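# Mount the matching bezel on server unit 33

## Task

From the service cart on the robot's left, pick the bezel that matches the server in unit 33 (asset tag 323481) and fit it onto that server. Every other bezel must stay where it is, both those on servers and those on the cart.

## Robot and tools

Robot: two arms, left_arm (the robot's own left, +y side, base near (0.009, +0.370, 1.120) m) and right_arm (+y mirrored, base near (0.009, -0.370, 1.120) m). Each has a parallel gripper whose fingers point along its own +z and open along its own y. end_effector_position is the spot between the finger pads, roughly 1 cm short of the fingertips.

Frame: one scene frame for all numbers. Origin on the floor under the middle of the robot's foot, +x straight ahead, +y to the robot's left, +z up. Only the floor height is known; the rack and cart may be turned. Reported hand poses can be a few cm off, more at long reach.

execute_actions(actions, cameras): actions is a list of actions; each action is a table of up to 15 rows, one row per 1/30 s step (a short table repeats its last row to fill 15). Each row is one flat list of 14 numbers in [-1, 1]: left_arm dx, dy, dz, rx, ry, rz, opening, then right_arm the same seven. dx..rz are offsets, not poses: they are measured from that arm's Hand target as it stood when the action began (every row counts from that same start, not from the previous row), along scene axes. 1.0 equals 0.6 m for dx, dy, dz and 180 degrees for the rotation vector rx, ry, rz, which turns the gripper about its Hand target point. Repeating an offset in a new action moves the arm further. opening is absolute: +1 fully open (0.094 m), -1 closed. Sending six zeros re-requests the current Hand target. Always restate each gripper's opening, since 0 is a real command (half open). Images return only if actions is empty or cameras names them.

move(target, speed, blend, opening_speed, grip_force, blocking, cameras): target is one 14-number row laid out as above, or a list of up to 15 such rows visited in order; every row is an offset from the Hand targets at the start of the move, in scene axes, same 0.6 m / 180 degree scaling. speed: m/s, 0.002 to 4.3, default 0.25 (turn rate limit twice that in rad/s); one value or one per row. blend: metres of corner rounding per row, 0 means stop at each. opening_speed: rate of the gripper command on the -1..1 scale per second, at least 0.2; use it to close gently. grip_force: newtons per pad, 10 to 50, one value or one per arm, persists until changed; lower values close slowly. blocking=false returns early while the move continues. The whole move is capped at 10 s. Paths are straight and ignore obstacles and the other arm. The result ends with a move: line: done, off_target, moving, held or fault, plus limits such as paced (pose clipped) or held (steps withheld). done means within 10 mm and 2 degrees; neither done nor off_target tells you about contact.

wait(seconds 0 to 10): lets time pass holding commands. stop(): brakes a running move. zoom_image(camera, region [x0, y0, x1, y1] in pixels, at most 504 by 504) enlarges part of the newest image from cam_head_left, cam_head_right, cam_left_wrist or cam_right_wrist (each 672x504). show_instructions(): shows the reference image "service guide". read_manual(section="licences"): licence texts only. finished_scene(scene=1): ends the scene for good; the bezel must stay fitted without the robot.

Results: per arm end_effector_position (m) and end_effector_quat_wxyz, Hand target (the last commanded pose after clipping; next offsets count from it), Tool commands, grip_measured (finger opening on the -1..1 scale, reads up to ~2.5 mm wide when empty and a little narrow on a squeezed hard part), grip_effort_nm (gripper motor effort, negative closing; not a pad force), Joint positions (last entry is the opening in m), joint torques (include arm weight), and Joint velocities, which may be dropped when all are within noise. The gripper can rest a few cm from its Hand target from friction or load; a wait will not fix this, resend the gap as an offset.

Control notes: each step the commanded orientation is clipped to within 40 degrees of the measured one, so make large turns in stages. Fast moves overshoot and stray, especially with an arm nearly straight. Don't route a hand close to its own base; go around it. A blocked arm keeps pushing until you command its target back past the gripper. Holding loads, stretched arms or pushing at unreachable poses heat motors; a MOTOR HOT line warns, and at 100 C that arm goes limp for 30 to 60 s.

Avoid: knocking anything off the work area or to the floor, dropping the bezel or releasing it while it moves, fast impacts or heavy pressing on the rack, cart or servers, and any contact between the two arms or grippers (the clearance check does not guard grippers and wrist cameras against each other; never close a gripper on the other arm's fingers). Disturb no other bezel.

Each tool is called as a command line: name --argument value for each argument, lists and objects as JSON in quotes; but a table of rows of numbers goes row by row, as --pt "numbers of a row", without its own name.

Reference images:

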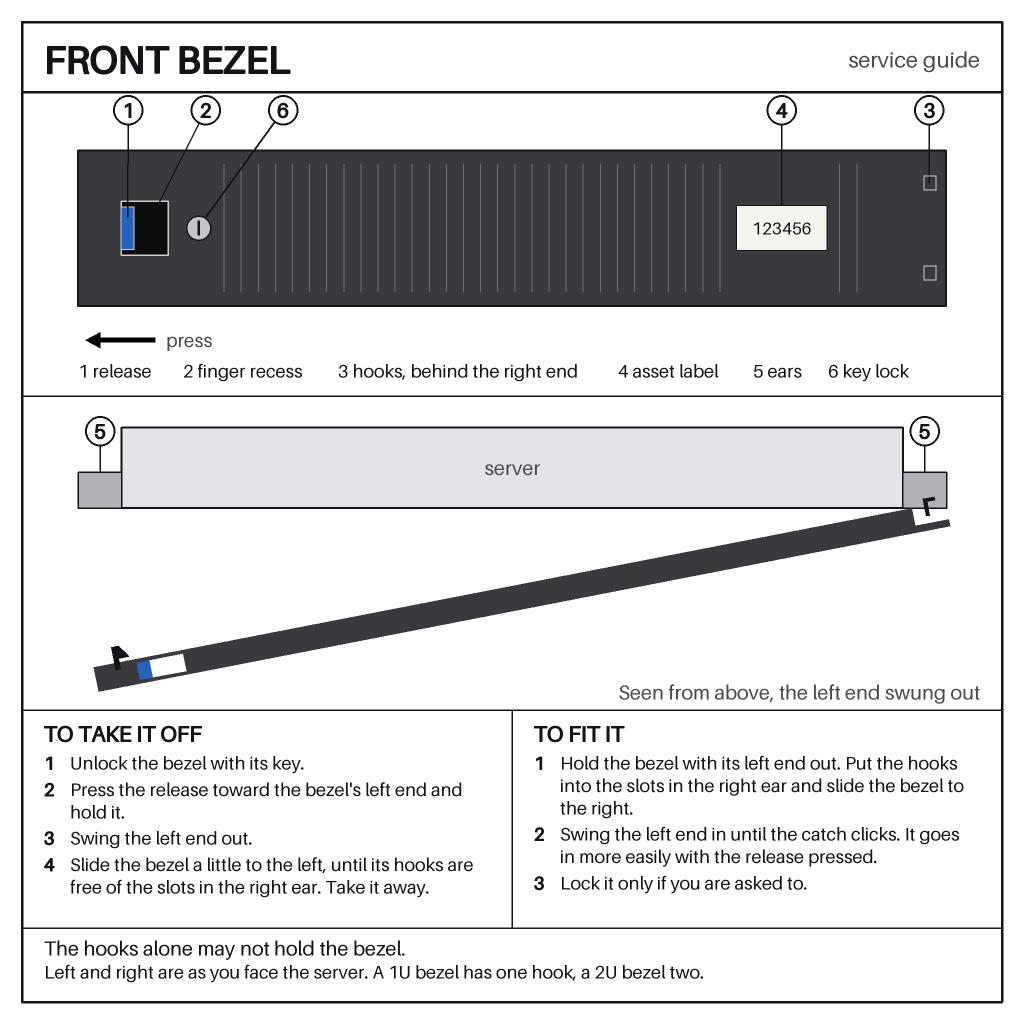

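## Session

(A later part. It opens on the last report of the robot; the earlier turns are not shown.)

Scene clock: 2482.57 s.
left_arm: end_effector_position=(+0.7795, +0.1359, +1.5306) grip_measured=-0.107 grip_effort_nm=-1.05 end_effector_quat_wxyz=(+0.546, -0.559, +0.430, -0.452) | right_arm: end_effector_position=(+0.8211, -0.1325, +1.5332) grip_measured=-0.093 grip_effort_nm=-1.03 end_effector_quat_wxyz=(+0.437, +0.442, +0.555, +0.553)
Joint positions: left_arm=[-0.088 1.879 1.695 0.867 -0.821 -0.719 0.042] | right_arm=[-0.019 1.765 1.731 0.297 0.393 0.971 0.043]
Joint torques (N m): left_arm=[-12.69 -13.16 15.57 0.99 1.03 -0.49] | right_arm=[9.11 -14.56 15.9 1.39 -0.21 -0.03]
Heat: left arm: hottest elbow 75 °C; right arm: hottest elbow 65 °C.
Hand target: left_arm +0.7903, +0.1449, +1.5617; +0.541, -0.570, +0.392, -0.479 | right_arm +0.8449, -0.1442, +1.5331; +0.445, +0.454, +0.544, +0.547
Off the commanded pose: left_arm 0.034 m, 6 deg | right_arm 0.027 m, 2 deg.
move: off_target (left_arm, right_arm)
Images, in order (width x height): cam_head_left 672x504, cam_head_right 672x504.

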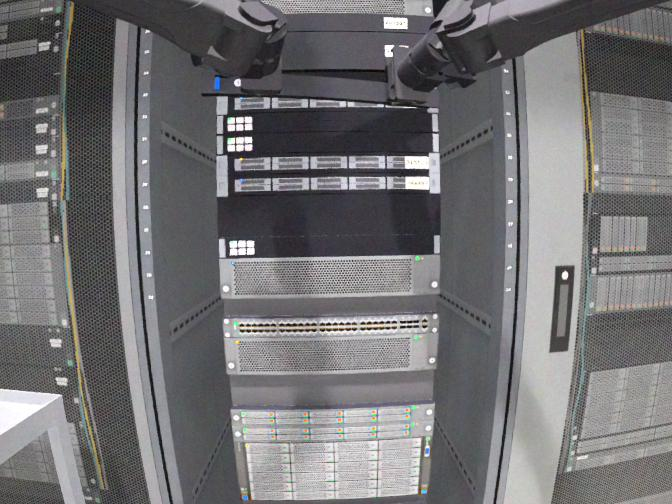

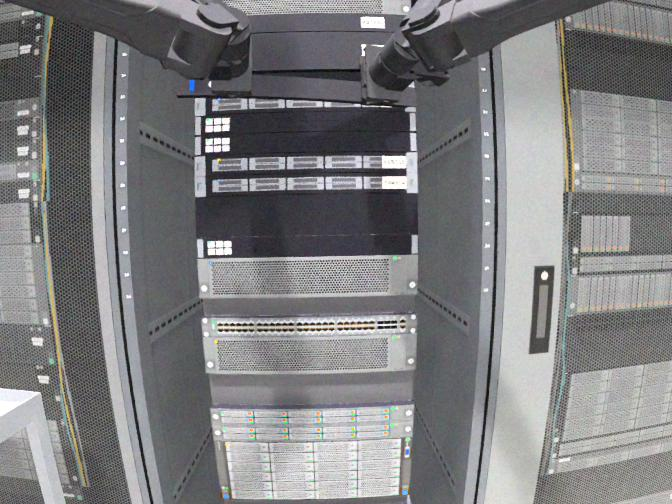

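move --pt "-0.08 -0.008 0.003 0 0 0 -0.2 -0.08 -0.008 0.005 0 0 0 -0.2" --pt "0.01 -0.008 0.003 0 0 0 -0.2 0.012 -0.008 0.005 0 0 0 -0.2" --speed 0.08 --cameras '["cam_head_left","cam_head_right"]'

zoom_image --camera "cam_head_right" --region '[391, 85, 431, 115]'

zoom_image --camera "cam_head_left" --region '[415, 85, 455, 115]'

Scene clock: 2505.33 s.
left_arm: end_effector_position=(+0.7863, +0.1341, +1.5342) grip_measured=-0.107 grip_effort_nm=-1.05 end_effector_quat_wxyz=(+0.547, -0.559, +0.429, -0.452) | right_arm: end_effector_position=(+0.8233, -0.1357, +1.5369) grip_measured=-0.093 grip_effort_nm=-1.03 end_effector_quat_wxyz=(+0.436, +0.442, +0.556, +0.553)
Joint positions: left_arm=[-0.086 1.895 1.73 0.85 -0.821 -0.717 0.042] | right_arm=[-0.022 1.762 1.744 0.279 0.39 0.973 0.043]
Joint torques (N m): left_arm=[-13.04 -13.04 15.66 1.01 1.01 -0.51] | right_arm=[8.64 -14.56 16.88 1.25 -0.39 -0.04]
Heat: left arm: hottest elbow 76 °C; right arm: hottest elbow 61 °C.
Hand target: left_arm +0.7962, +0.1403, +1.5635; +0.541, -0.570, +0.392, -0.479 | right_arm +0.8522, -0.1492, +1.5364; +0.445, +0.454, +0.544, +0.547
Off the commanded pose: left_arm 0.032 m, 5 deg | right_arm 0.032 m, 2 deg.
move: off_target (left_arm, right_arm)
Images, in order (width x height): cam_head_left 672x504, cam_head_right 672x504.

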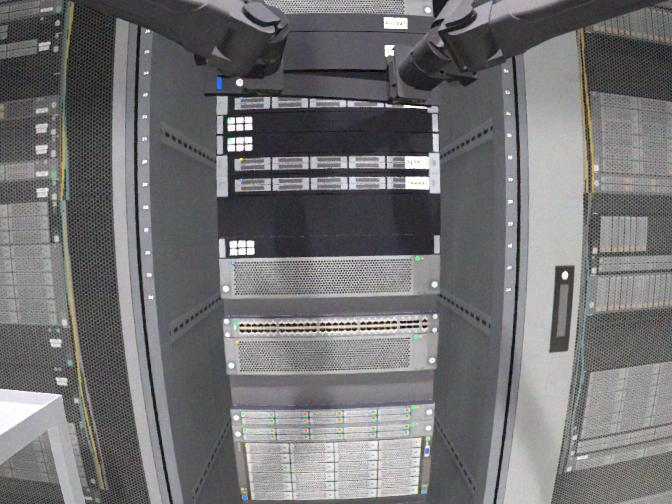

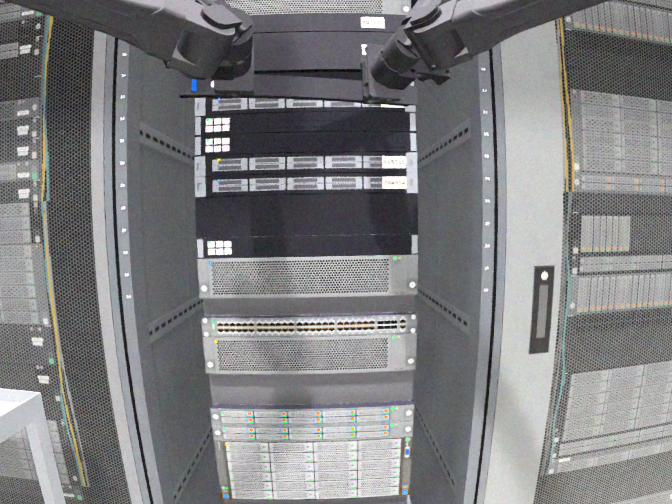

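Scaled by 12.600 from the camera's 672x504 image, which has a finer 960x720 frame.

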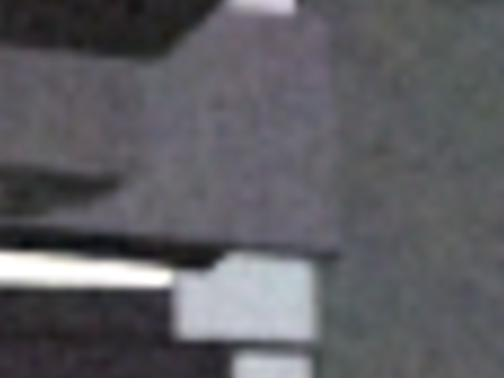

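Scaled by 12.600 from the camera's 672x504 image, which has a finer 960x720 frame.

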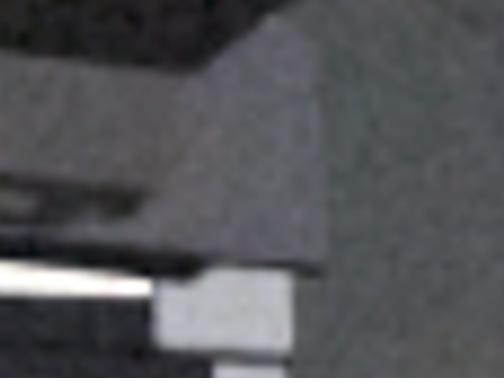

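move --pt "-0.08 0.004 -0.002 0 0 0 -0.2 -0.08 0.004 -0.002 0 0 0 -0.2" --pt "0.01 0.004 -0.003 0 0 0 -0.2 0.01 0.004 -0.003 0 0 0 -0.2" --speed 0.08 --cameras '["cam_head_left","cam_head_right"]'

zoom_image --camera "cam_head_right" --region '[391, 85, 431, 115]'

zoom_image --camera "cam_head_left" --region '[415, 85, 455, 115]'

Scene clock: 2524.20 s.
left_arm: end_effector_position=(+0.7941, +0.1380, +1.5319) grip_measured=-0.107 grip_effort_nm=-1.05 end_effector_quat_wxyz=(+0.547, -0.560, +0.428, -0.451) | right_arm: end_effector_position=(+0.8256, -0.1320, +1.5344) grip_measured=-0.093 grip_effort_nm=-1.03 end_effector_quat_wxyz=(+0.433, +0.443, +0.557, +0.552)
Joint positions: left_arm=[-0.074 1.902 1.746 0.834 -0.813 -0.727 0.042] | right_arm=[-0.022 1.774 1.755 0.272 0.392 0.978 0.043]
Joint torques (N m): left_arm=[-13.51 -13.16 15.38 1.02 0.99 -0.51] | right_arm=[8.29 -14.15 17.63 1.24 -0.57 -0.08]
Heat: left arm: hottest elbow 75 °C; right arm: hottest elbow 60 °C.
Hand target: left_arm +0.8022, +0.1424, +1.5618; +0.541, -0.570, +0.392, -0.479 | right_arm +0.8582, -0.1466, +1.5344; +0.445, +0.454, +0.544, +0.547
Off the commanded pose: left_arm 0.031 m, 5 deg | right_arm 0.036 m, 2 deg.
move: off_target (left_arm, right_arm)
Images, in order (width x height): cam_head_left 672x504, cam_head_right 672x504.

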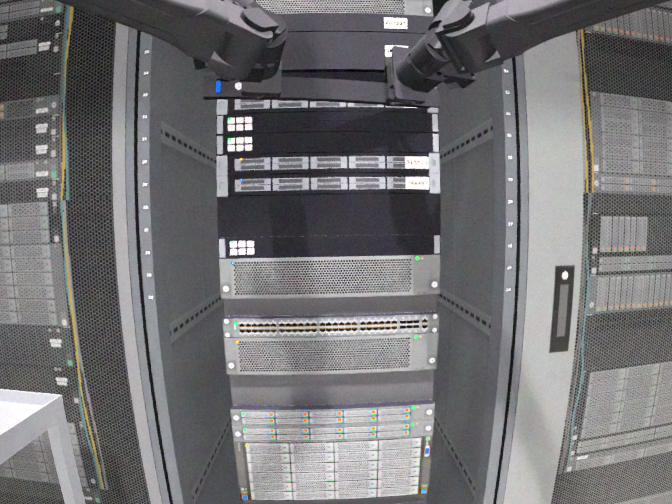

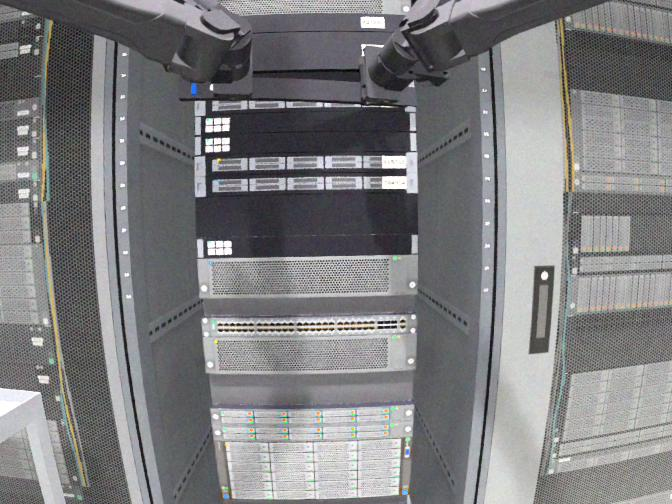

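Scaled by 12.600 from the camera's 672x504 image, which has a finer 960x720 frame.

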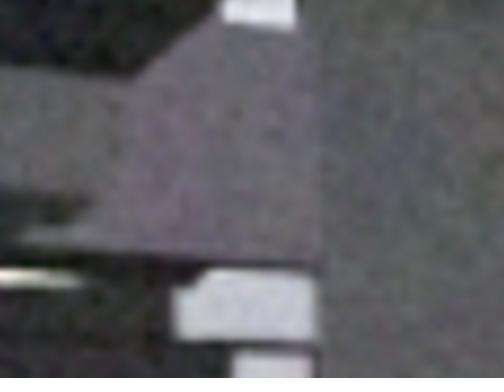

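Scaled by 12.600 from the camera's 672x504 image, which has a finer 960x720 frame.

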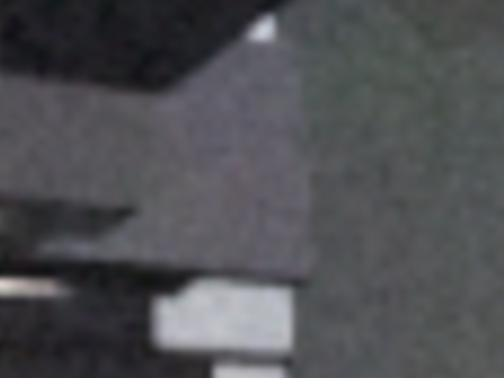

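move --target '[0,-0.02,0,0,0,0,-0.2,-0.01,-0.02,0,0,0,0,-0.2]' --speed 0.03 --cameras '["cam_head_left","cam_head_right"]'

zoom_image --camera "cam_head_right" --region '[391, 85, 431, 115]'

zoom_image --camera "cam_head_left" --region '[415, 85, 455, 115]'

Scene clock: 2537.33 s.
left_arm: end_effector_position=(+0.7981, +0.1364, +1.5317) grip_measured=-0.107 grip_effort_nm=-1.05 end_effector_quat_wxyz=(+0.548, -0.564, +0.425, -0.448) | right_arm: end_effector_position=(+0.8267, -0.1331, +1.5335) grip_measured=-0.093 grip_effort_nm=-1.03 end_effector_quat_wxyz=(+0.434, +0.442, +0.557, +0.553)
Joint positions: left_arm=[-0.073 1.918 1.77 0.834 -0.821 -0.725 0.042] | right_arm=[-0.025 1.774 1.755 0.272 0.386 0.978 0.043]
Joint torques (N m): left_arm=[-14.74 -12.75 15.62 1.25 0.98 -0.43] | right_arm=[7.88 -16.38 14.84 1.44 -0.63 -0.07]
Heat: left arm: hottest elbow 76 °C; right arm: hottest elbow 61 °C.
Hand target: left_arm +0.8022, +0.1305, +1.5618; +0.541, -0.570, +0.392, -0.479 | right_arm +0.8522, -0.1588, +1.5343; +0.445, +0.454, +0.544, +0.547
Off the commanded pose: left_arm 0.031 m, 5 deg | right_arm 0.036 m, 3 deg.
move: off_target (left_arm, right_arm)
Images, in order (width x height): cam_head_left 672x504, cam_head_right 672x504.

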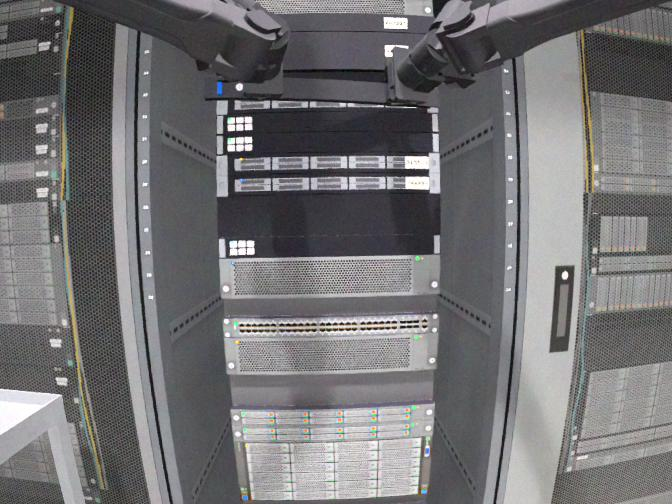

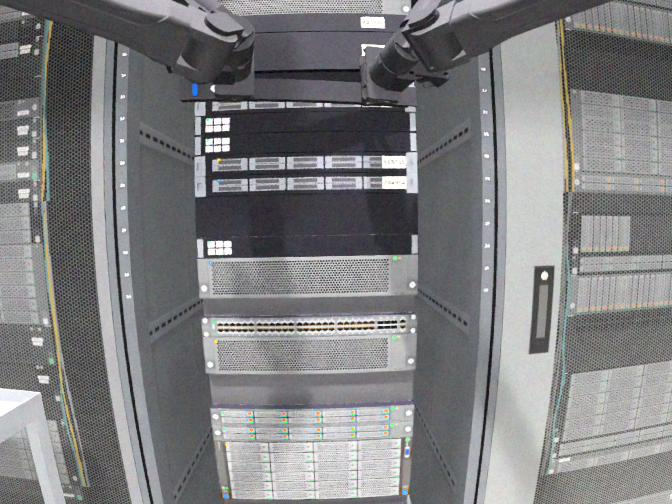

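Scaled by 12.600 from the camera's 672x504 image, which has a finer 960x720 frame.

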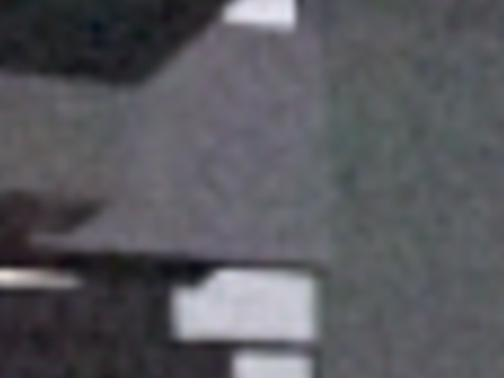

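Scaled by 12.600 from the camera's 672x504 image, which has a finer 960x720 frame.

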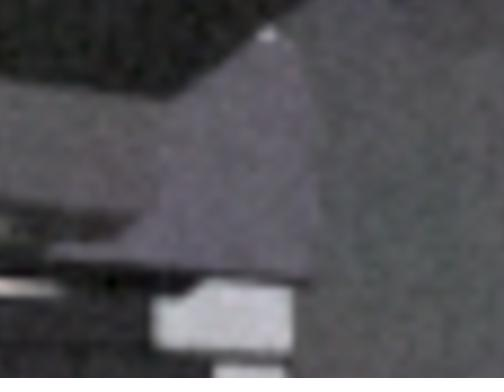

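move --pt "0 -0.008 0 0 0 0 -0.2 0 -0.008 0 0 0 0 -0.2" --pt "0.01 -0.008 0 0 0 0 -0.2 0.02 -0.008 0 0 0 0 -0.2" --speed 0.03

move --pt "-0.01 -0.012 0 0 0 0 -0.2 -0.02 -0.012 0 0 0 0 -0.2" --pt "0 -0.012 0 0 0 0 -0.2 0 -0.012 0 0 0 0 -0.2" --speed 0.03 --cameras '["cam_head_left","cam_head_right"]'

zoom_image --camera "cam_head_right" --region '[391, 85, 431, 115]'

zoom_image --camera "cam_head_left" --region '[415, 85, 455, 115]'

Scene clock: 2550.30 s.
left_arm: end_effector_position=(+0.8056, +0.1365, +1.5313) grip_measured=-0.107 grip_effort_nm=-1.05 end_effector_quat_wxyz=(+0.551, -0.567, +0.420, -0.446) | right_arm: end_effector_position=(+0.8291, -0.1342, +1.5337) grip_measured=-0.093 grip_effort_nm=-1.03 end_effector_quat_wxyz=(+0.429, +0.439, +0.560, +0.556)
Joint positions: left_arm=[-0.067 1.939 1.805 0.834 -0.824 -0.72 0.042] | right_arm=[-0.031 1.773 1.763 0.254 0.369 0.984 0.043]
Joint torques (N m): left_arm=[-15.27 -13.04 15.5 0.76 1.1 -0.5] | right_arm=[7.3 -15.56 16.9 1.2 -0.52 -0.12]
Heat: left arm: hottest elbow 73 °C; right arm: hottest elbow 61 °C.
Hand target: left_arm +0.8082, +0.1258, +1.5618; +0.541, -0.570, +0.392, -0.479 | right_arm +0.8643, -0.1635, +1.5344; +0.445, +0.454, +0.544, +0.547
Off the commanded pose: left_arm 0.032 m, 5 deg | right_arm 0.046 m, 3 deg.
move: off_target (left_arm, right_arm)

Scene clock: 2551.97 s.
left_arm: end_effector_position=(+0.8082, +0.1362, +1.5323) grip_measured=-0.107 grip_effort_nm=-1.05 end_effector_quat_wxyz=(+0.553, -0.568, +0.419, -0.443) | right_arm: end_effector_position=(+0.8298, -0.1341, +1.5335) grip_measured=-0.093 grip_effort_nm=-1.03 end_effector_quat_wxyz=(+0.427, +0.437, +0.561, +0.559)
Joint positions: left_arm=[-0.067 1.949 1.822 0.834 -0.829 -0.712 0.042] | right_arm=[-0.034 1.773 1.765 0.25 0.359 0.988 0.043]
Joint torques (N m): left_arm=[-15.91 -12.75 15.3 0.94 1.13 -0.52] | right_arm=[6.77 -16.03 15.99 1.21 -0.41 -0.09]
Heat: left arm: hottest elbow 73 °C; right arm: hottest elbow 61 °C.
Hand target: left_arm +0.8082, +0.1186, +1.5617; +0.541, -0.570, +0.392, -0.479 | right_arm +0.8642, -0.1707, +1.5342; +0.445, +0.454, +0.544, +0.547
Off the commanded pose: left_arm 0.034 m, 5 deg | right_arm 0.050 m, 4 deg.
move: off_target (left_arm, right_arm)
Images, in order (width x height): cam_head_left 672x504, cam_head_right 672x504.

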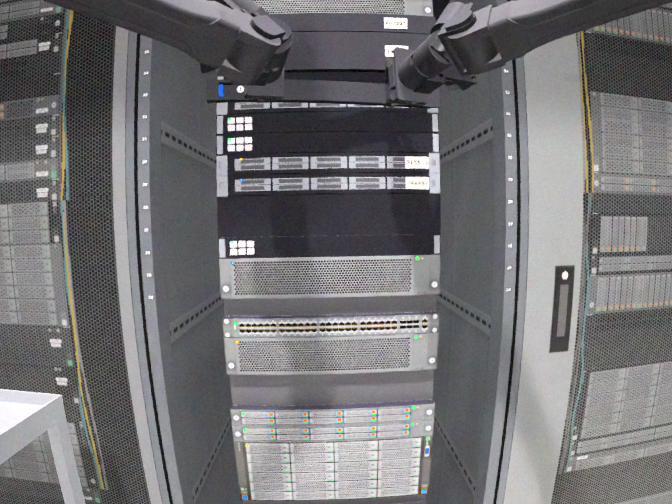

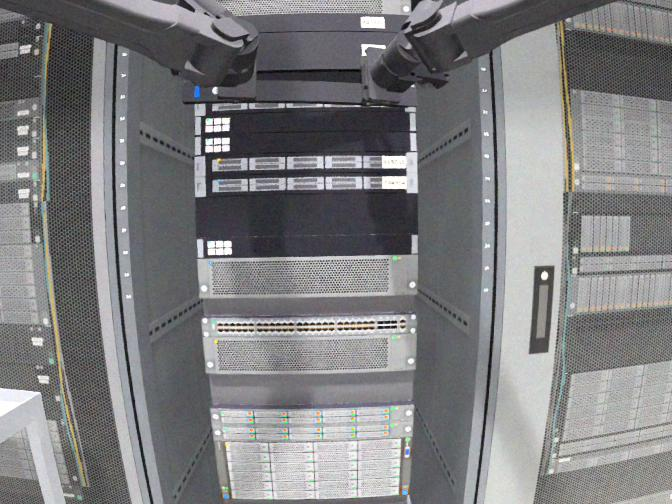

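Scaled by 12.600 from the camera's 672x504 image, which has a finer 960x720 frame.

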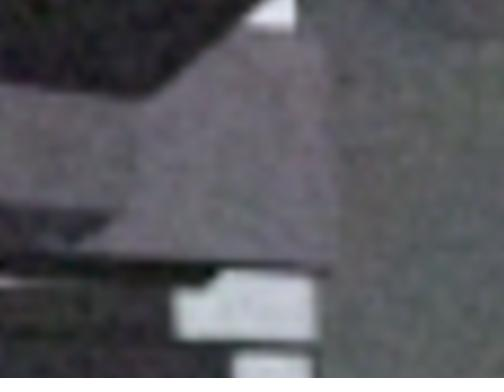

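Scaled by 12.600 from the camera's 672x504 image, which has a finer 960x720 frame.

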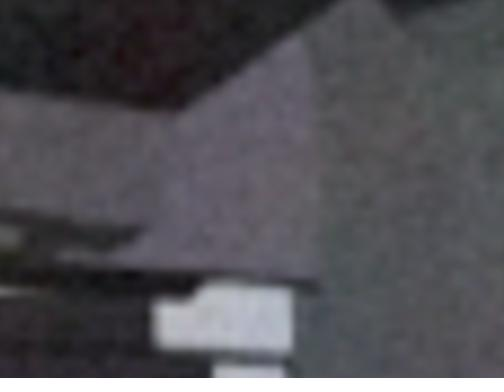

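move --pt "-0.09 0.038 -0.0057 0 0 0 -0.2 -0.09 0.0385 -0.0055 0 0 0 -0.2" --pt "-0.013 0.038 -0.0057 0 0 0 -0.2 -0.01 0.0385 -0.0055 0 0 0 -0.2" --speed 0.08

move --target '[0.005,-0.01,0,0,0,0,-0.2,0.01,-0.01,0,0,0,0,-0.2]' --speed 0.03 --cameras '["cam_head_left","cam_head_right"]'

zoom_image --camera "cam_head_right" --region '[391, 85, 431, 115]'

zoom_image --camera "cam_head_left" --region '[415, 85, 455, 115]'

Scene clock: 2611.20 s.
left_arm: end_effector_position=(+0.7922, +0.1362, +1.5280) grip_measured=-0.107 grip_effort_nm=-1.05 end_effector_quat_wxyz=(+0.548, -0.560, +0.428, -0.450) | right_arm: end_effector_position=(+0.8306, -0.1330, +1.5302) grip_measured=-0.093 grip_effort_nm=-1.03 end_effector_quat_wxyz=(+0.432, +0.444, +0.555, +0.555)
Joint positions: left_arm=[-0.074 1.904 1.737 0.848 -0.814 -0.724 0.042] | right_arm=[-0.031 1.782 1.762 0.274 0.379 0.987 0.043]
Joint torques (N m): left_arm=[-13.51 -13.39 15.3 0.87 1.01 -0.54] | right_arm=[9.05 -14.8 16.75 1.42 -0.24 -0.16]
Heat: left arm: hottest elbow 74 °C; right arm: hottest elbow 61 °C.
Hand target: left_arm +0.8005, +0.1414, +1.5585; +0.541, -0.570, +0.392, -0.479 | right_arm +0.8582, -0.1476, +1.5311; +0.445, +0.454, +0.544, +0.547
Off the commanded pose: left_arm 0.032 m, 5 deg | right_arm 0.031 m, 3 deg.
move: off_target (left_arm, right_arm)

Scene clock: 2612.10 s.
left_arm: end_effector_position=(+0.7966, +0.1365, +1.5278) grip_measured=-0.107 grip_effort_nm=-1.05 end_effector_quat_wxyz=(+0.549, -0.562, +0.426, -0.449) | right_arm: end_effector_position=(+0.8318, -0.1330, +1.5303) grip_measured=-0.093 grip_effort_nm=-1.03 end_effector_quat_wxyz=(+0.431, +0.443, +0.557, +0.555)
Joint positions: left_arm=[-0.071 1.915 1.756 0.845 -0.817 -0.724 0.042] | right_arm=[-0.033 1.784 1.768 0.265 0.377 0.987 0.043]
Joint torques (N m): left_arm=[-14.1 -13.04 15.66 0.85 1.06 -0.51] | right_arm=[8.23 -14.97 17.16 1.36 -0.56 -0.15]
Heat: left arm: hottest elbow 74 °C; right arm: hottest elbow 61 °C.
Hand target: left_arm +0.8035, +0.1353, +1.5582; +0.541, -0.570, +0.392, -0.479 | right_arm +0.8642, -0.1537, +1.5312; +0.445, +0.454, +0.544, +0.547
Off the commanded pose: left_arm 0.031 m, 5 deg | right_arm 0.038 m, 3 deg.
move: off_target (left_arm, right_arm)
Images, in order (width x height): cam_head_left 672x504, cam_head_right 672x504.

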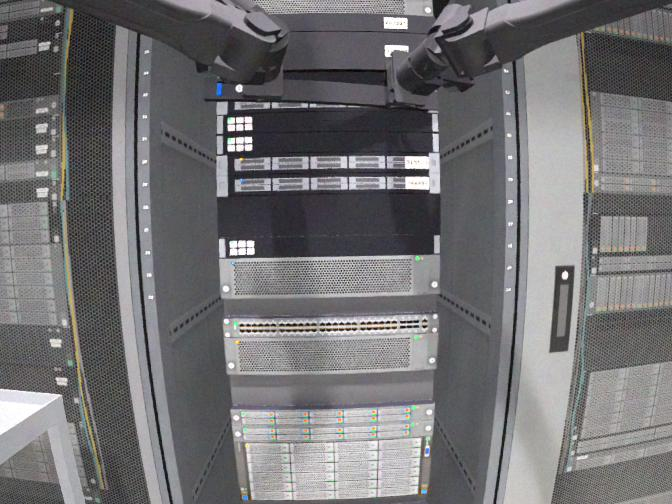

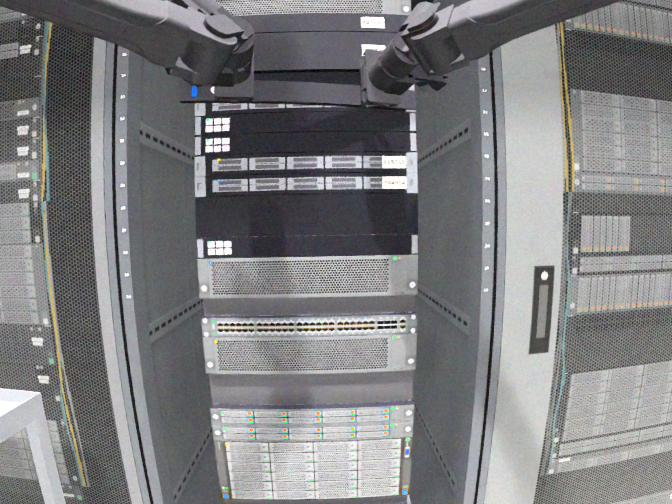

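Scaled by 12.600 from the camera's 672x504 image, which has a finer 960x720 frame.

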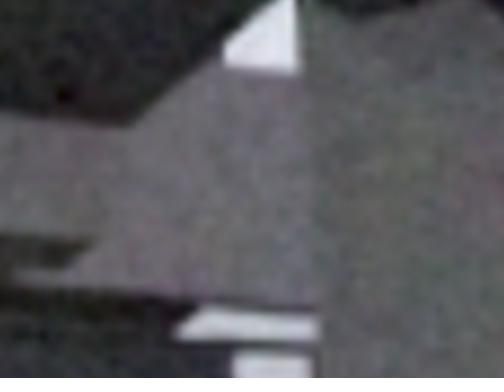

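Scaled by 12.600 from the camera's 672x504 image, which has a finer 960x720 frame.

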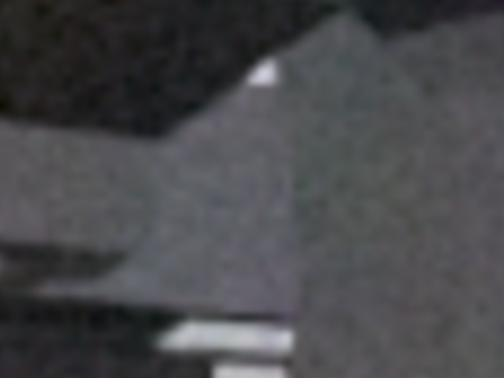

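move --pt "0.0 0 0 0 0 0 -0.2 0.015 0 0 0 0 0 -0.2" --pt "-0.01 -0.015 0 0 0 0 -0.2 0.01 -0.02 0 0 0 0 -0.2" --speed 0.03 --cameras '["cam_head_left","cam_head_right"]'

zoom_image --camera "cam_head_right" --region '[391, 85, 431, 115]'

zoom_image --camera "cam_head_left" --region '[415, 85, 455, 115]'

Scene clock: 2628.90 s.
left_arm: end_effector_position=(+0.7988, +0.1363, +1.5273) grip_measured=-0.107 grip_effort_nm=-1.05 end_effector_quat_wxyz=(+0.549, -0.564, +0.426, -0.447) | right_arm: end_effector_position=(+0.8328, -0.1325, +1.5296) grip_measured=-0.093 grip_effort_nm=-1.03 end_effector_quat_wxyz=(+0.427, +0.441, +0.560, +0.556)
Joint positions: left_arm=[-0.069 1.921 1.766 0.841 -0.821 -0.724 0.042] | right_arm=[-0.035 1.784 1.773 0.251 0.367 0.992 0.043]
Joint torques (N m): left_arm=[-15.38 -12.86 14.75 1.76 0.82 -0.4] | right_arm=[6.77 -15.85 17.03 1.33 -0.8 -0.15]
Heat: left arm: hottest elbow 76 °C; right arm: hottest elbow 67 °C.
Hand target: left_arm +0.7974, +0.1263, +1.5584; +0.541, -0.570, +0.392, -0.479 | right_arm +0.8702, -0.1655, +1.5311; +0.445, +0.454, +0.544, +0.547
Off the commanded pose: left_arm 0.033 m, 5 deg | right_arm 0.050 m, 3 deg.
move: off_target (left_arm, right_arm)
Images, in order (width x height): cam_head_left 672x504, cam_head_right 672x504.

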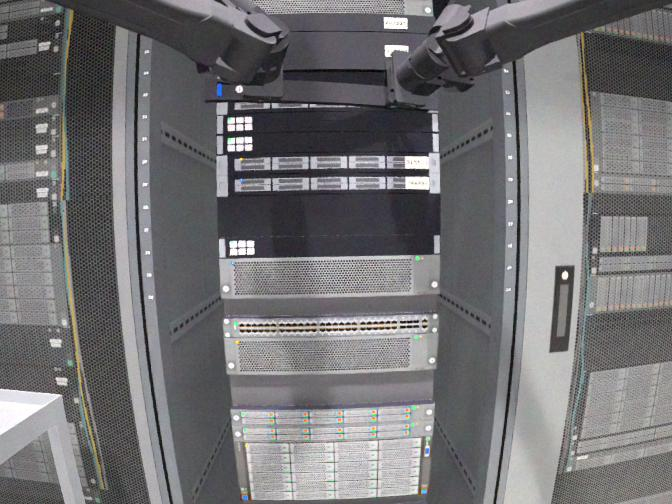

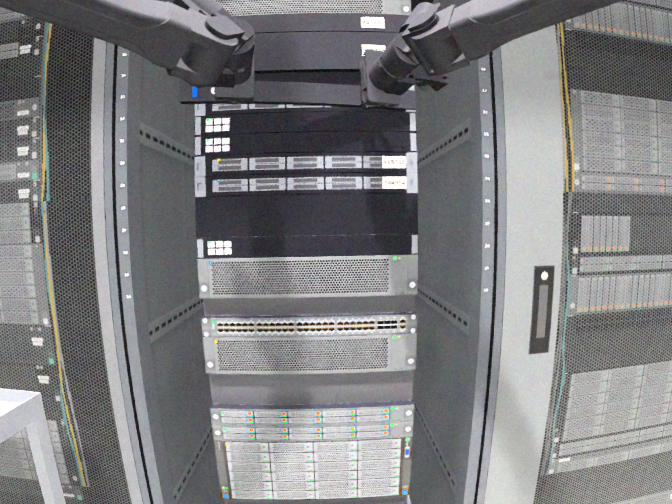

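Scaled by 12.600 from the camera's 672x504 image, which has a finer 960x720 frame.

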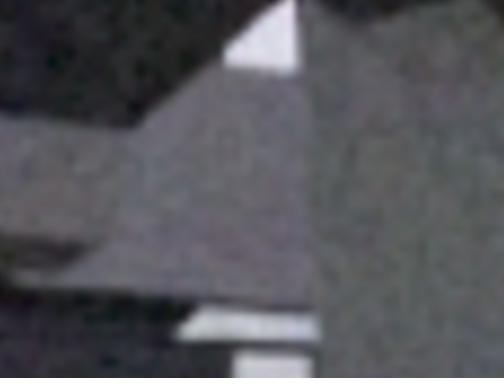

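Scaled by 12.600 from the camera's 672x504 image, which has a finer 960x720 frame.

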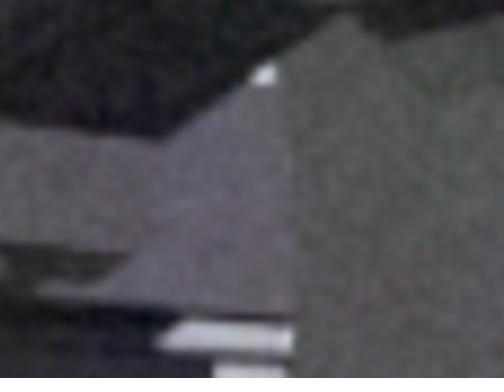

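move --target '[0.0,0.015,0,0,0,0,-0.2,0.03,0.036,0,0,0,0,-0.2]' --speed 0.03

move --pt "-0.015 -0.015 0 0 0 0 -0.2 0.0 -0.03 0 0 0 0 -0.2" --speed 0.03 --cameras '["cam_head_left","cam_head_right"]'

zoom_image --camera "cam_head_right" --region '[391, 85, 431, 115]'

zoom_image --camera "cam_head_left" --region '[415, 85, 455, 115]'

Scene clock: 2659.77 s.
left_arm: end_effector_position=(+0.8000, +0.1372, +1.5271) grip_measured=-0.107 grip_effort_nm=-1.05 end_effector_quat_wxyz=(+0.549, -0.563, +0.425, -0.448) | right_arm: end_effector_position=(+0.8340, -0.1328, +1.5296) grip_measured=-0.093 grip_effort_nm=-1.03 end_effector_quat_wxyz=(+0.425, +0.444, +0.563, +0.553)
Joint positions: left_arm=[-0.067 1.921 1.767 0.841 -0.815 -0.726 0.042] | right_arm=[-0.035 1.786 1.783 0.236 0.374 0.995 0.043]
Joint torques (N m): left_arm=[-15.09 -14.27 13.37 1.48 0.82 -0.45] | right_arm=[7.59 -11.52 22.71 1.48 -0.77 -0.19]
Heat: left arm: hottest elbow 75 °C; right arm: hottest elbow 70 °C.
Hand target: left_arm +0.7974, +0.1353, +1.5585; +0.541, -0.570, +0.392, -0.479 | right_arm +0.8882, -0.1440, +1.5310; +0.445, +0.454, +0.544, +0.547
Off the commanded pose: left_arm 0.031 m, 5 deg | right_arm 0.055 m, 3 deg.
move: off_target (left_arm, right_arm)

Scene clock: 2660.73 s.
left_arm: end_effector_position=(+0.8000, +0.1374, +1.5270) grip_measured=-0.107 grip_effort_nm=-1.05 end_effector_quat_wxyz=(+0.549, -0.563, +0.425, -0.448) | right_arm: end_effector_position=(+0.8339, -0.1323, +1.5292) grip_measured=-0.093 grip_effort_nm=-1.03 end_effector_quat_wxyz=(+0.423, +0.442, +0.565, +0.554)
Joint positions: left_arm=[-0.067 1.921 1.767 0.841 -0.816 -0.726 0.042] | right_arm=[-0.036 1.785 1.783 0.229 0.368 0.996 0.043]
Joint torques (N m): left_arm=[-16.62 -13.74 12.48 2.45 0.41 -0.28] | right_arm=[6.18 -13.57 20.83 1.4 -1.14 -0.18]
Heat: left arm: hottest elbow 75 °C; right arm: hottest elbow 70 °C.
Hand target: left_arm +0.7884, +0.1264, +1.5585; +0.541, -0.570, +0.392, -0.479 | right_arm +0.8882, -0.1620, +1.5310; +0.445, +0.454, +0.544, +0.547
Off the commanded pose: left_arm 0.035 m, 5 deg | right_arm 0.062 m, 4 deg.
move: off_target (left_arm, right_arm)
Images, in order (width x height): cam_head_left 672x504, cam_head_right 672x504.

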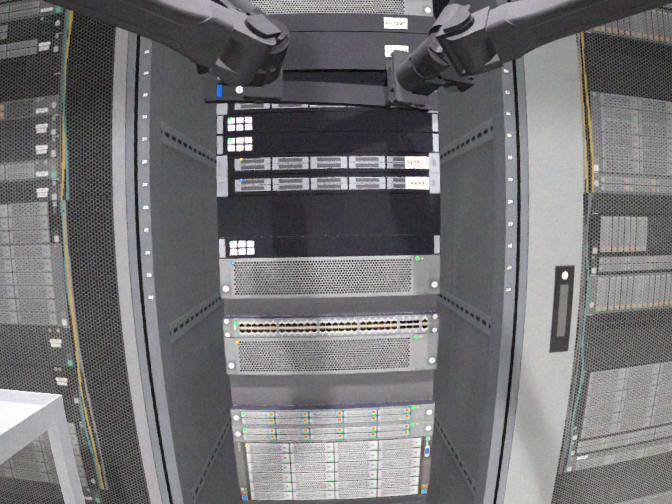

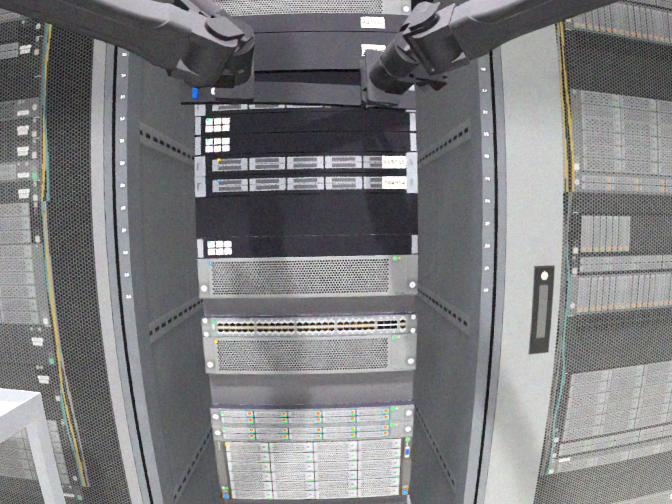

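Scaled by 12.600 from the camera's 672x504 image, which has a finer 960x720 frame.

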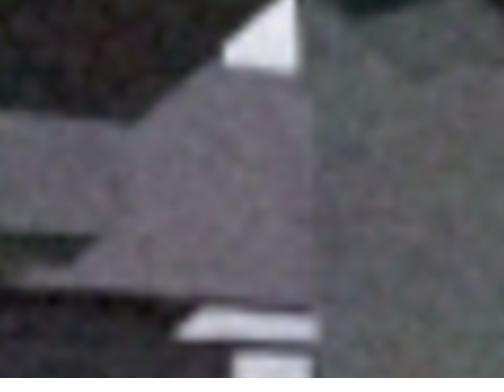

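Scaled by 12.600 from the camera's 672x504 image, which has a finer 960x720 frame.

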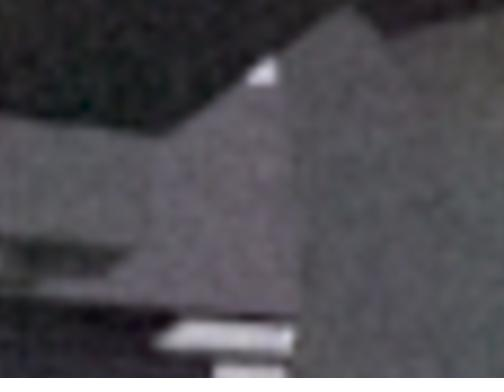

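move --target '[-0.005,0,0,0,0,0,-0.2,-0.055,0,0,0,0,0,-0.2]' --speed 0.03

move --target '[-0.01,-0.02,0,0,0,0,-0.2,-0.015,-0.02,0,0,0,0,-0.2]' --speed 0.03 --cameras '["cam_head_left","cam_head_right"]'

zoom_image --camera "cam_head_right" --region '[391, 85, 431, 115]'

zoom_image --camera "cam_head_left" --region '[415, 85, 455, 115]'

Scene clock: 2688.27 s.
left_arm: end_effector_position=(+0.7996, +0.1382, +1.5268) grip_measured=-0.107 grip_effort_nm=-1.05 end_effector_quat_wxyz=(+0.550, -0.565, +0.422, -0.447) | right_arm: end_effector_position=(+0.8333, -0.1332, +1.5295) grip_measured=-0.093 grip_effort_nm=-1.03 end_effector_quat_wxyz=(+0.424, +0.442, +0.562, +0.555)
Joint positions: left_arm=[-0.067 1.922 1.767 0.848 -0.82 -0.725 0.042] | right_arm=[-0.036 1.783 1.777 0.239 0.368 0.996 0.043]
Joint torques (N m): left_arm=[-16.91 -14.21 11.67 2.39 0.45 -0.27] | right_arm=[8.29 -17.14 13.27 2.85 -0.25 -0.19]
Heat: left arm: hottest elbow 72 °C; right arm: hottest elbow 67 °C.
Hand target: left_arm +0.7854, +0.1263, +1.5584; +0.541, -0.570, +0.392, -0.479 | right_arm +0.8552, -0.1619, +1.5309; +0.445, +0.454, +0.544, +0.547
Off the commanded pose: left_arm 0.037 m, 5 deg | right_arm 0.036 m, 4 deg.
move: off_target (left_arm, right_arm)

Scene clock: 2689.20 s.
left_arm: end_effector_position=(+0.7941, +0.1325, +1.5263) grip_measured=-0.107 grip_effort_nm=-1.05 end_effector_quat_wxyz=(+0.553, -0.568, +0.418, -0.444) | right_arm: end_effector_position=(+0.8311, -0.1375, +1.5287) grip_measured=-0.093 grip_effort_nm=-1.03 end_effector_quat_wxyz=(+0.426, +0.440, +0.561, +0.556)
Joint positions: left_arm=[-0.078 1.934 1.767 0.883 -0.836 -0.703 0.042] | right_arm=[-0.041 1.771 1.759 0.249 0.36 0.994 0.043]
Joint torques (N m): left_arm=[-17.26 -13.98 12.01 1.94 0.65 -0.32] | right_arm=[8.18 -18.78 11.04 2.63 -0.14 -0.16]
Heat: left arm: hottest elbow 72 °C; right arm: hottest elbow 67 °C.
Hand target: left_arm +0.7793, +0.1143, +1.5585; +0.541, -0.570, +0.392, -0.479 | right_arm +0.8462, -0.1740, +1.5311; +0.445, +0.454, +0.544, +0.547
Off the commanded pose: left_arm 0.040 m, 5 deg | right_arm 0.039 m, 4 deg.
move: off_target (left_arm, right_arm)
Images, in order (width x height): cam_head_left 672x504, cam_head_right 672x504.

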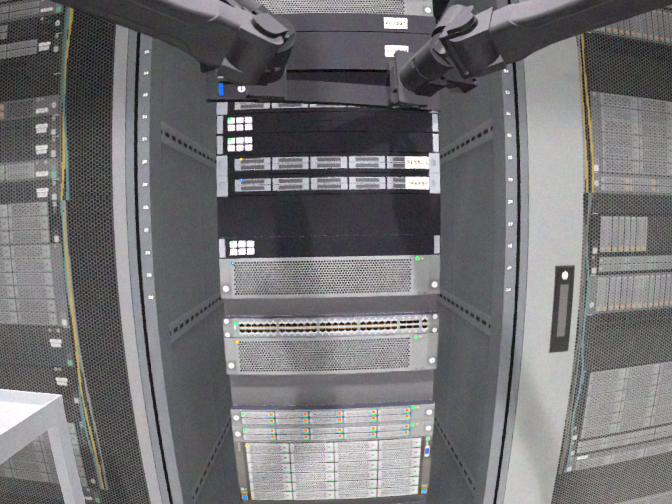

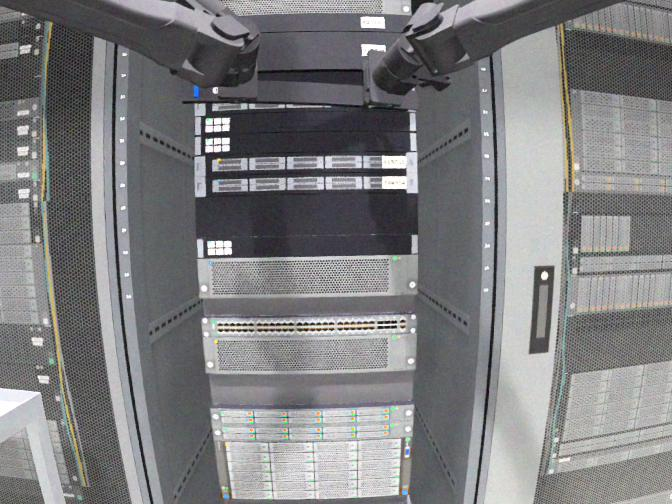

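Scaled by 12.600 from the camera's 672x504 image, which has a finer 960x720 frame.

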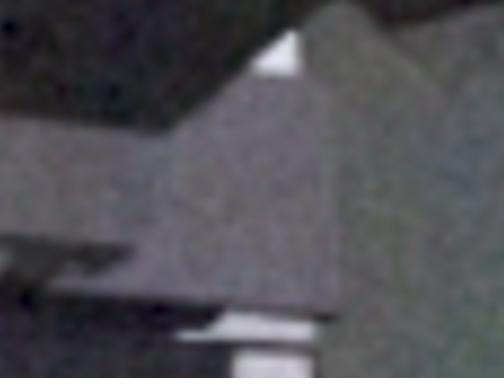

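Scaled by 12.600 from the camera's 672x504 image, which has a finer 960x720 frame.

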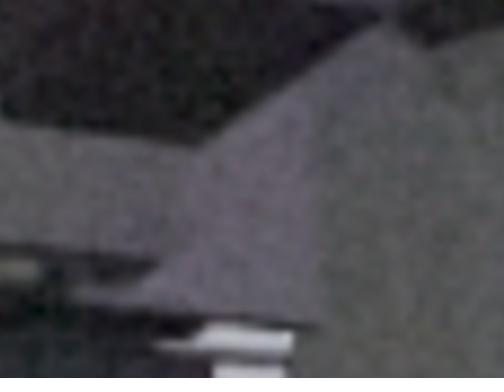

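move --target '[-0.0,0.01,0,0,0,0,-0.2,-0.04,0.0,0,0,0,0,-0.2]' --speed 0.03 --cameras '["cam_head_left","cam_head_right"]'

zoom_image --camera "cam_head_right" --region '[391, 85, 431, 115]'

zoom_image --camera "cam_head_left" --region '[415, 85, 455, 115]'

Scene clock: 2705.87 s.
left_arm: end_effector_position=(+0.7905, +0.1309, +1.5255) grip_measured=-0.107 grip_effort_nm=-1.05 end_effector_quat_wxyz=(+0.555, -0.567, +0.417, -0.444) | right_arm: end_effector_position=(+0.8281, -0.1388, +1.5267) grip_measured=-0.093 grip_effort_nm=-1.03 end_effector_quat_wxyz=(+0.431, +0.440, +0.554, +0.560)
Joint positions: left_arm=[-0.082 1.934 1.757 0.904 -0.837 -0.694 0.042] | right_arm=[-0.042 1.766 1.733 0.292 0.356 0.99 0.043]
Joint torques (N m): left_arm=[-16.5 -14.68 11.75 1.06 0.82 -0.49] | right_arm=[9.99 -21.6 6.35 2.13 0.64 -0.2]
Heat: left arm: hottest elbow 71 °C; right arm: hottest elbow 65 °C.
Hand target: left_arm +0.7794, +0.1203, +1.5584; +0.541, -0.570, +0.392, -0.479 | right_arm +0.8222, -0.1741, +1.5310; +0.445, +0.454, +0.544, +0.547
Off the commanded pose: left_arm 0.036 m, 5 deg | right_arm 0.036 m, 3 deg.
move: off_target (left_arm, right_arm)
Images, in order (width x height): cam_head_left 672x504, cam_head_right 672x504.

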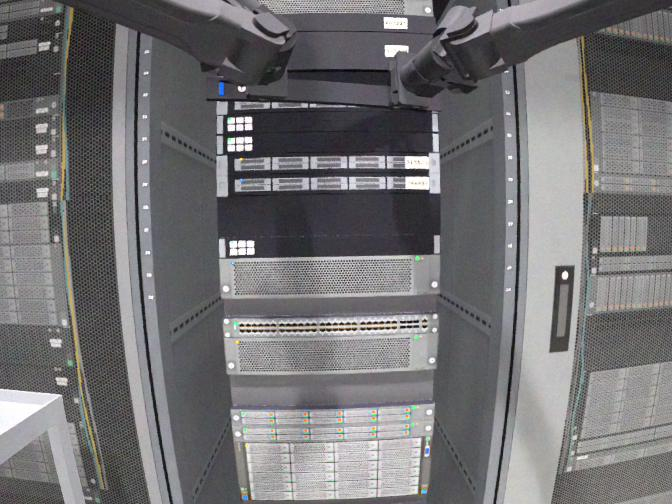

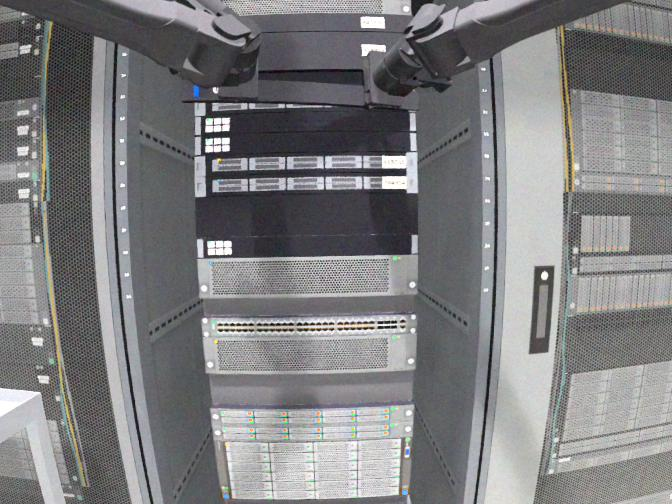

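Scaled by 12.600 from the camera's 672x504 image, which has a finer 960x720 frame.

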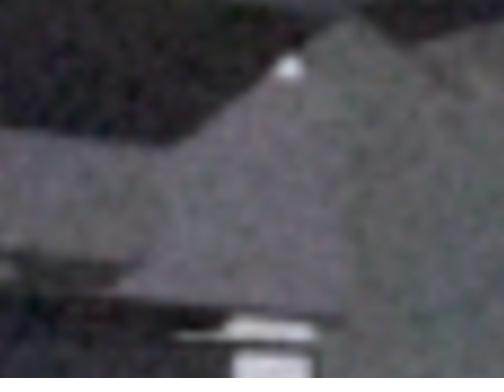

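Scaled by 12.600 from the camera's 672x504 image, which has a finer 960x720 frame.

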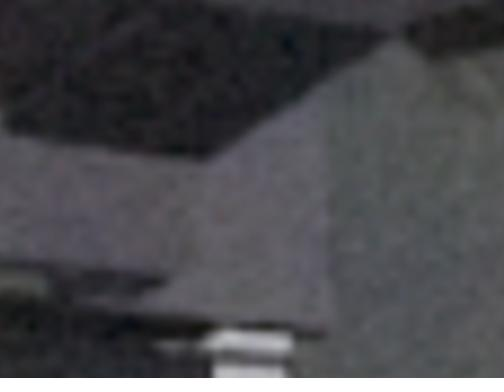

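move --target '[-0.015,0.01,0,0,0,0,-0.2,-0.02,0.015,0,0,0,0,-0.2]' --speed 0.03

Scene clock: 2717.93 s.
left_arm: end_effector_position=(+0.7793, +0.1284, +1.5226) grip_measured=-0.107 grip_effort_nm=-1.05 end_effector_quat_wxyz=(+0.552, -0.567, +0.417, -0.446) | right_arm: end_effector_position=(+0.8245, -0.1394, +1.5258) grip_measured=-0.093 grip_effort_nm=-1.03 end_effector_quat_wxyz=(+0.438, +0.440, +0.550, +0.559)
Joint positions: left_arm=[-0.092 1.918 1.714 0.929 -0.843 -0.694 0.042] | right_arm=[-0.039 1.761 1.713 0.32 0.364 0.979 0.043]
Joint torques (N m): left_arm=[-15.62 -15.21 11.52 0.85 0.93 -0.43] | right_arm=[11.4 -21.77 5.22 2.06 1.03 -0.15]
Heat: left arm: hottest elbow 71 °C; right arm: hottest elbow 61 °C.
Hand target: left_arm +0.7705, +0.1264, +1.5584; +0.541, -0.570, +0.392, -0.479 | right_arm +0.8102, -0.1649, +1.5312; +0.445, +0.454, +0.544, +0.547
Off the commanded pose: left_arm 0.037 m, 5 deg | right_arm 0.030 m, 2 deg.
move: off_target (left_arm, right_arm)


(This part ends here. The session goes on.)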